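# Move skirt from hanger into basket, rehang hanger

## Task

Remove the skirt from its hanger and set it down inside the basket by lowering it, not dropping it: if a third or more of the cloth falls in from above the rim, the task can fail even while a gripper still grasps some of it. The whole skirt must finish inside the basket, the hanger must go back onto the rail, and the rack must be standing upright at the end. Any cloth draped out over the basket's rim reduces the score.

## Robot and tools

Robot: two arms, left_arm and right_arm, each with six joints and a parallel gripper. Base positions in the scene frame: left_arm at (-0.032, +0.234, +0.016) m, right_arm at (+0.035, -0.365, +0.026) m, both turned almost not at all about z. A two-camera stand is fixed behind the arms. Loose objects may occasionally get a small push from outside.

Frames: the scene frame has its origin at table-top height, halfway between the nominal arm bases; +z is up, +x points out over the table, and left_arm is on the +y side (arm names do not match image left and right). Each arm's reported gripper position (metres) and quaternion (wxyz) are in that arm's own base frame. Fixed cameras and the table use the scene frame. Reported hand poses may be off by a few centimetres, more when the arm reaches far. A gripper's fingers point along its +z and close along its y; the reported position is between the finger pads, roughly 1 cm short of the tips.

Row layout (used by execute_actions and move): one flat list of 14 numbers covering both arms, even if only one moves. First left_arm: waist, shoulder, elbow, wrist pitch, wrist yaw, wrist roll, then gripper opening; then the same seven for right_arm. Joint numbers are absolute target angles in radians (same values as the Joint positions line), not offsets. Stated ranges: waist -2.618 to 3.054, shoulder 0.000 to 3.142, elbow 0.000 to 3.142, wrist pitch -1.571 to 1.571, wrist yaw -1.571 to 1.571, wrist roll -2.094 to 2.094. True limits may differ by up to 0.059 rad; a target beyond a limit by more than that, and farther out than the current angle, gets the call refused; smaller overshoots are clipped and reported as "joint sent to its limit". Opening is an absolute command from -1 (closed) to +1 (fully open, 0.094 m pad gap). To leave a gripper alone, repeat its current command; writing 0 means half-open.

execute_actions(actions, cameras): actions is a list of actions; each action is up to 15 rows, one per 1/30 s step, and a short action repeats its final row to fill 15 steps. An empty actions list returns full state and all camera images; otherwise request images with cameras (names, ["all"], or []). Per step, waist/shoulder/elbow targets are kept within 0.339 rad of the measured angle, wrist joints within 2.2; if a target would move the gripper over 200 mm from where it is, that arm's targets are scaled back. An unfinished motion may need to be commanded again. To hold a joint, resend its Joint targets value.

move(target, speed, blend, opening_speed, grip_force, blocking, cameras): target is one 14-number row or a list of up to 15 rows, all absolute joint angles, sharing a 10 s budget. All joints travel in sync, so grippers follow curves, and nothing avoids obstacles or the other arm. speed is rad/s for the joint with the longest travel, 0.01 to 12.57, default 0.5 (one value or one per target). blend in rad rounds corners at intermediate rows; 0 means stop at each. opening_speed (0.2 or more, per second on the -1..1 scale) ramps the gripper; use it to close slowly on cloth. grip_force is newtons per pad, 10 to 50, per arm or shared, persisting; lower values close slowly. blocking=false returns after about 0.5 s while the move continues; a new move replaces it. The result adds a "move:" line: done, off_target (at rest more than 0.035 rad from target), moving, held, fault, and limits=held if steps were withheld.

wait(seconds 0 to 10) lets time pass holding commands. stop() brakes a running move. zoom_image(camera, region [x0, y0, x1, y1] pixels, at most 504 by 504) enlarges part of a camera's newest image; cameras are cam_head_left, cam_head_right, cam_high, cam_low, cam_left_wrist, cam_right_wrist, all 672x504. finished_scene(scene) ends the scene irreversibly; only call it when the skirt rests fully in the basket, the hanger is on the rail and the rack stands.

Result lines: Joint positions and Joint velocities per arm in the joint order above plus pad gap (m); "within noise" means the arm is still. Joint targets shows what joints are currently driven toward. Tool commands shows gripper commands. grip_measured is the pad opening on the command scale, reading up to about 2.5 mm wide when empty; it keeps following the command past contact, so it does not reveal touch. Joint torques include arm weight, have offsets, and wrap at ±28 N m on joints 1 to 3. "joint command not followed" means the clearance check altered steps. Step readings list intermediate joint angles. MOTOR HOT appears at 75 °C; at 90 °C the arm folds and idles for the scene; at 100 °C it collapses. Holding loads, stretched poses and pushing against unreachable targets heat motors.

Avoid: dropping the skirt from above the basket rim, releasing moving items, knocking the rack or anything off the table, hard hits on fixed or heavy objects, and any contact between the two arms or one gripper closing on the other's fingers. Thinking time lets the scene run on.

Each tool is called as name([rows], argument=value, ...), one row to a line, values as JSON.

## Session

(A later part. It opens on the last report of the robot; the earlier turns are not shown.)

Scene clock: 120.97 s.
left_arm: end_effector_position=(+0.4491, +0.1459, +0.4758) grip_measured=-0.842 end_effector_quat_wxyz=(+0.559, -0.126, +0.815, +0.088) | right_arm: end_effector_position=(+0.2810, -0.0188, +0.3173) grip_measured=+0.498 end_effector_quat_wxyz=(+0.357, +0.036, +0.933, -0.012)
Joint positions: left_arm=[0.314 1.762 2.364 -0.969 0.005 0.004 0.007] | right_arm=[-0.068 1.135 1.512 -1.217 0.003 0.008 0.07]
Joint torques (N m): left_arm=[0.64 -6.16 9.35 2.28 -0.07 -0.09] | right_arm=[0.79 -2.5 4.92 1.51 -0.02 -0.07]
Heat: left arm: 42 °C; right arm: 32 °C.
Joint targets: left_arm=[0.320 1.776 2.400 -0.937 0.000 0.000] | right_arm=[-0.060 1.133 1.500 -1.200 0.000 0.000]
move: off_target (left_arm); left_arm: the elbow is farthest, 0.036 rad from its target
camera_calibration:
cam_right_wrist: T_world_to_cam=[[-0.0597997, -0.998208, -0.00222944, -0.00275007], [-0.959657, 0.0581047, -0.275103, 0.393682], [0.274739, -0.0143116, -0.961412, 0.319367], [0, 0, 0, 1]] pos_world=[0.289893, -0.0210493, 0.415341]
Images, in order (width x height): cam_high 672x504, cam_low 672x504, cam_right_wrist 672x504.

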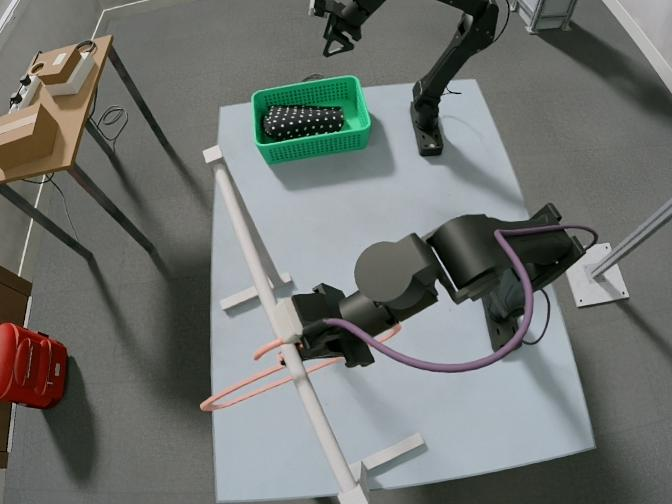

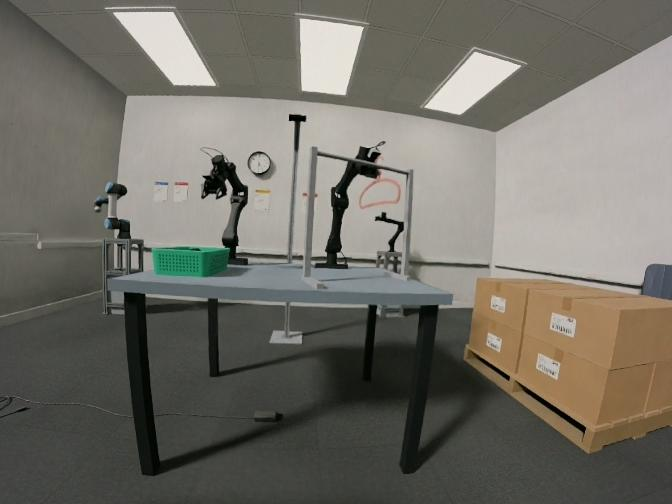

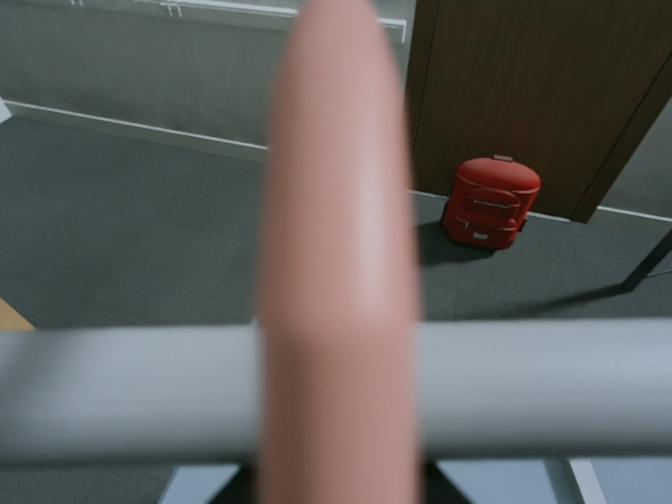

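move(target=[0.32, 1.605, 2.0, -0.735, 0, 0, -1, -0.06, 1.133, 1.5, -1.2, 0, 0, 0.5], speed=0.18, cameras=["cam_high", "cam_low", "cam_right_wrist"])

zoom_image(camera="cam_low", region=[340, 130, 400, 190])

zoom_image(camera="cam_high", region=[220, 250, 350, 380])

Scene clock: 126.03 s.
left_arm: end_effector_position=(+0.4530, +0.1471, +0.4484) grip_measured=-0.842 end_effector_quat_wxyz=(+0.573, -0.124, +0.805, +0.090) | right_arm: end_effector_position=(+0.2810, -0.0188, +0.3173) grip_measured=+0.498 end_effector_quat_wxyz=(+0.357, +0.036, +0.933, -0.012)
Joint positions: left_arm=[0.314 1.63 2.019 -0.723 0.005 0.004 0.007] | right_arm=[-0.068 1.135 1.512 -1.217 0.003 0.008 0.07]
Joint torques (N m): left_arm=[0.65 -8.99 5.49 1.87 -0.07 -0.11] | right_arm=[0.72 -2.45 4.86 1.54 -0.06 -0.11]
Heat: left arm: 42 °C; right arm: 32 °C.
Joint targets: left_arm=[0.320 1.605 2.000 -0.735 0.000 0.000] | right_arm=[-0.060 1.133 1.500 -1.200 0.000 0.000]
move: done
camera_calibration:
cam_right_wrist: T_world_to_cam=[[-0.0597997, -0.998208, -0.00222944, -0.00275007], [-0.959657, 0.0581047, -0.275103, 0.393682], [0.274739, -0.0143116, -0.961412, 0.319367], [0, 0, 0, 1]] pos_world=[0.289893, -0.0210493, 0.415341]
Images, in order (width x height): cam_high 672x504, cam_low 672x504, cam_right_wrist 672x504.

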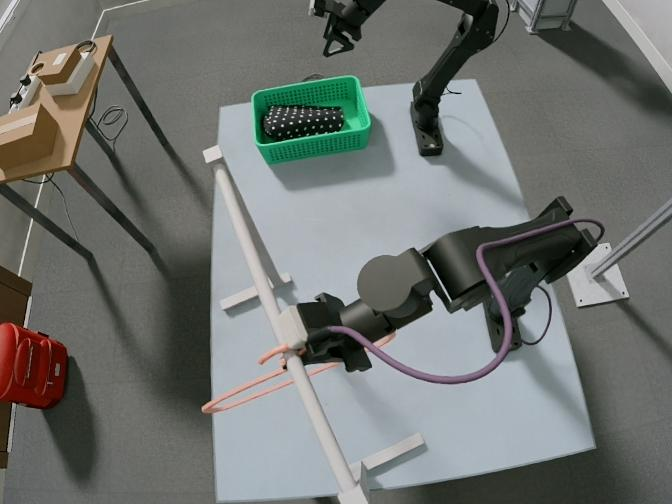

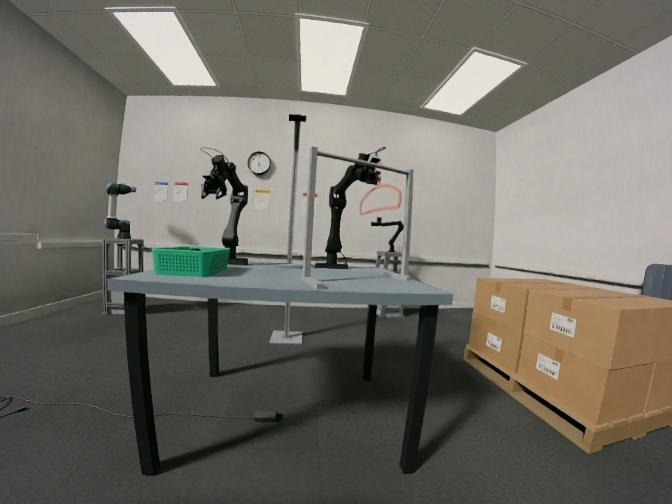

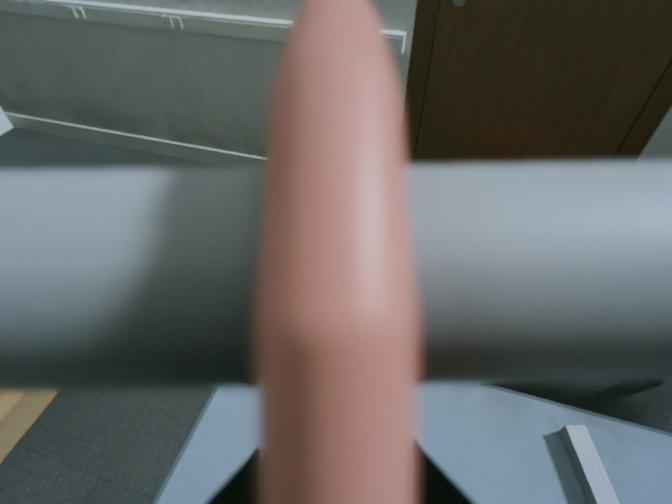

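Scaled by 8.400.

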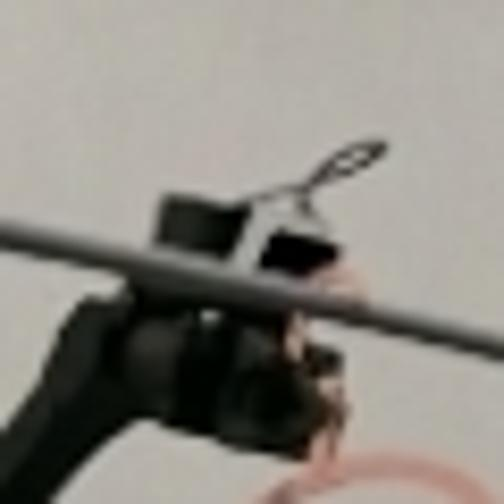

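Scaled by 3.877.

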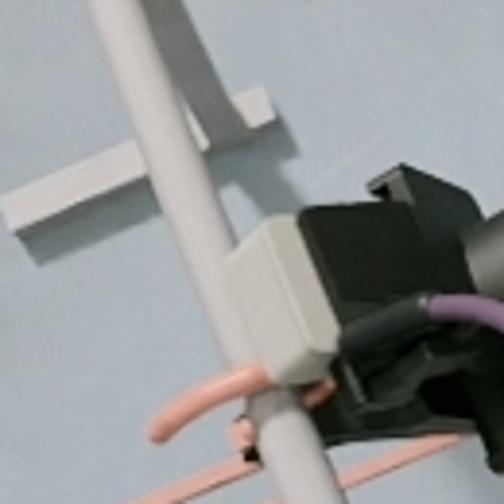

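move([
  [0.314, 1.605, 1.985, -0.728, 0, 0, -1, -0.06, 1.133, 1.5, -1.2, 0, 0, 0.5],
  [0.314, 1.605, 1.985, -0.728, 0, 0, 0.2, -0.06, 1.133, 1.5, -1.2, 0, 0, 0.5],
], speed=0.2, opening_speed=0.8, cameras=["cam_low", "cam_right_wrist", "cam_high"])

zoom_image(camera="cam_low", region=[340, 130, 420, 210])

zoom_image(camera="cam_high", region=[220, 250, 350, 380])

Scene clock: 133.03 s.
left_arm: end_effector_position=(+0.4531, +0.1471, +0.4407) grip_measured=+0.198 end_effector_quat_wxyz=(+0.566, -0.125, +0.810, +0.089) | right_arm: end_effector_position=(+0.2810, -0.0188, +0.3173) grip_measured=+0.498 end_effector_quat_wxyz=(+0.357, +0.036, +0.933, -0.012)
Joint positions: left_arm=[0.314 1.626 1.997 -0.723 0.005 0.004 0.056] | right_arm=[-0.068 1.135 1.512 -1.217 0.003 0.008 0.07]
Joint torques (N m): left_arm=[0.08 -8.61 6.13 1.92 -0.08 -0.11] | right_arm=[0.72 -2.55 4.82 1.53 -0.01 -0.11]
Heat: left arm: 42 °C; right arm: 32 °C.
Joint targets: left_arm=[0.314 1.605 1.985 -0.728 0.000 0.000] | right_arm=[-0.060 1.133 1.500 -1.200 0.000 0.000]
move: done
camera_calibration:
cam_right_wrist: T_world_to_cam=[[-0.0597997, -0.998208, -0.00222944, -0.00275007], [-0.959657, 0.0581047, -0.275103, 0.393682], [0.274739, -0.0143116, -0.961412, 0.319367], [0, 0, 0, 1]] pos_world=[0.289893, -0.0210493, 0.415341]
Images, in order (width x height): cam_high 672x504, cam_low 672x504, cam_right_wrist 672x504.

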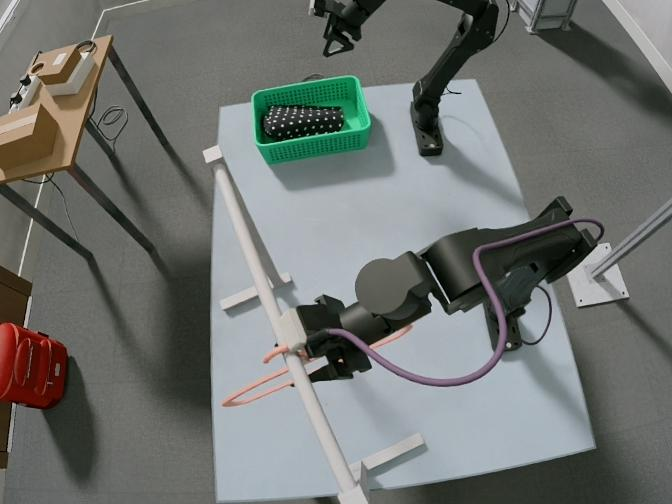

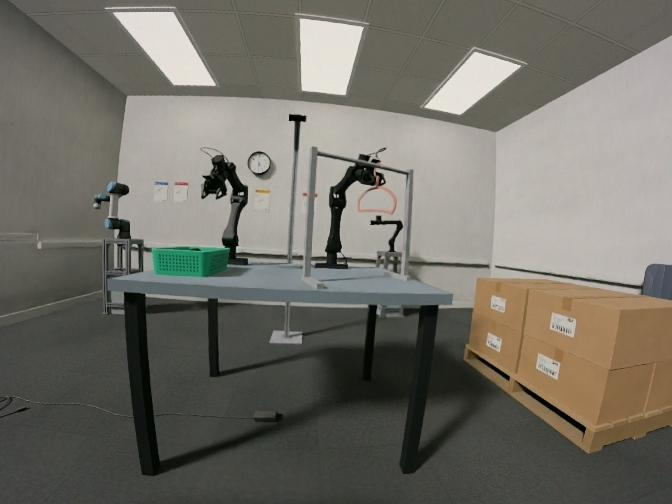

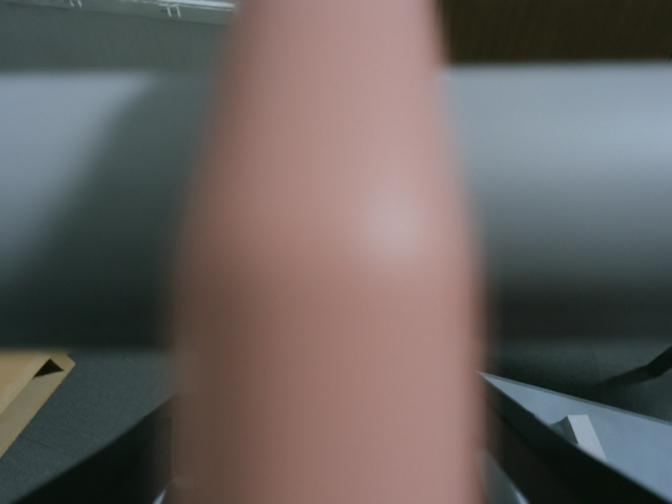

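Scaled by 6.300.

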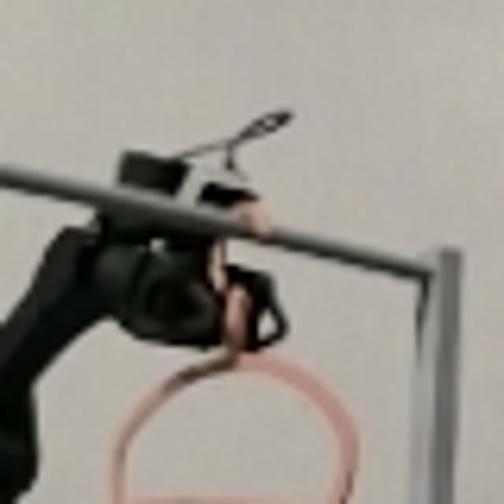

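Scaled by 3.877.

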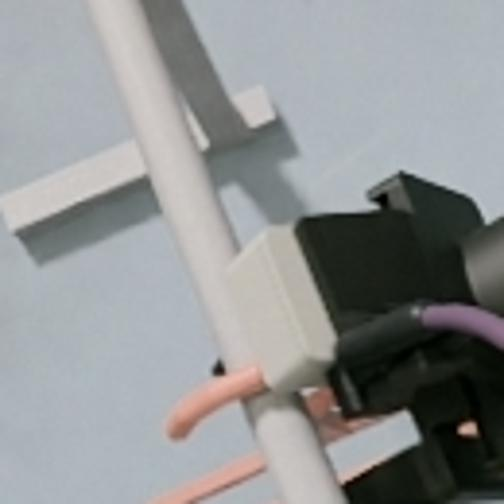

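move([
  [0.314, 1.345, 1.95, -0.93, 0, 0, 0.2, -0.06, 1.133, 1.5, -1.2, 0, 0, 0.5],
  [0.314, 1.251, 2.2, -1.2, 0, 0, 0.2, -0.06, 1.133, 1.5, -1.2, 0, 0, 0.5],
], speed=[0.2, 0.5], blend=[0.03, 0], cameras=["cam_head_left", "cam_low", "cam_right_wrist", "cam_high"])

Scene clock: 137.17 s.
left_arm: end_effector_position=(+0.2624, +0.0853, +0.5391) grip_measured=+0.198 end_effector_quat_wxyz=(+0.604, -0.121, +0.782, +0.095) | right_arm: end_effector_position=(+0.2810, -0.0188, +0.3173) grip_measured=+0.498 end_effector_quat_wxyz=(+0.357, +0.036, +0.933, -0.012)
Joint positions: left_arm=[0.314 1.251 2.19 -1.194 0.005 0.004 0.056] | right_arm=[-0.068 1.135 1.512 -1.217 0.003 0.008 0.07]
Joint torques (N m): left_arm=[0.03 -1.17 5.2 1.94 -0.07 -0.1] | right_arm=[0.77 -2.48 4.77 1.55 -0.04 -0.11]
Heat: left arm: 42 °C; right arm: 32 °C.
Joint targets: left_arm=[0.314 1.251 2.200 -1.200 0.000 0.000] | right_arm=[-0.060 1.133 1.500 -1.200 0.000 0.000]
move: done
camera_calibration:
cam_right_wrist: T_world_to_cam=[[-0.0597997, -0.998208, -0.00222944, -0.00275007], [-0.959657, 0.0581047, -0.275103, 0.393682], [0.274739, -0.0143116, -0.961412, 0.319367], [0, 0, 0, 1]] pos_world=[0.289893, -0.0210493, 0.415341]
Images, in order (width x height): cam_head_left 672x504, cam_high 672x504, cam_low 672x504, cam_right_wrist 672x504.

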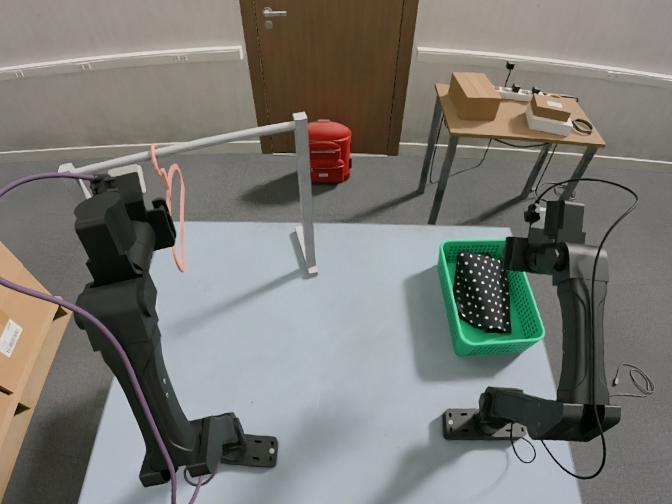

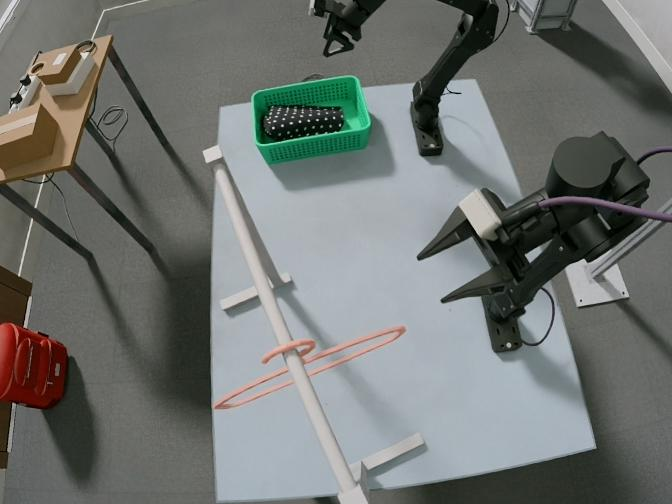

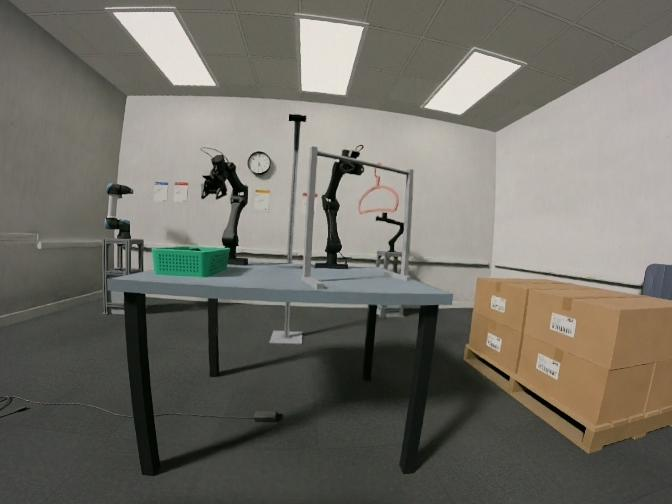

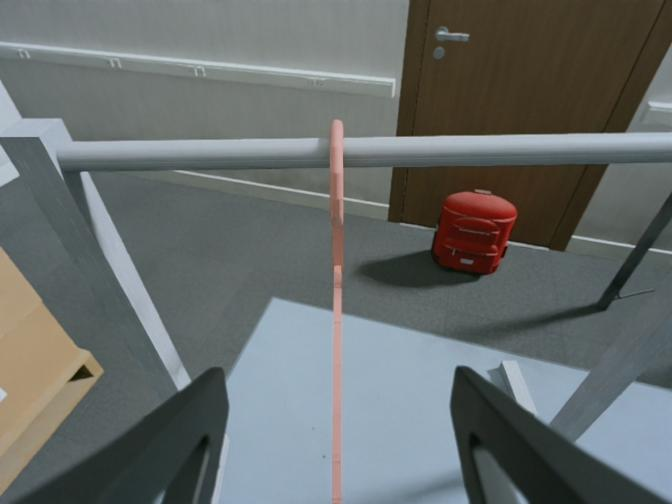

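finished_scene(scene=2)

The scene is finished: the task was done.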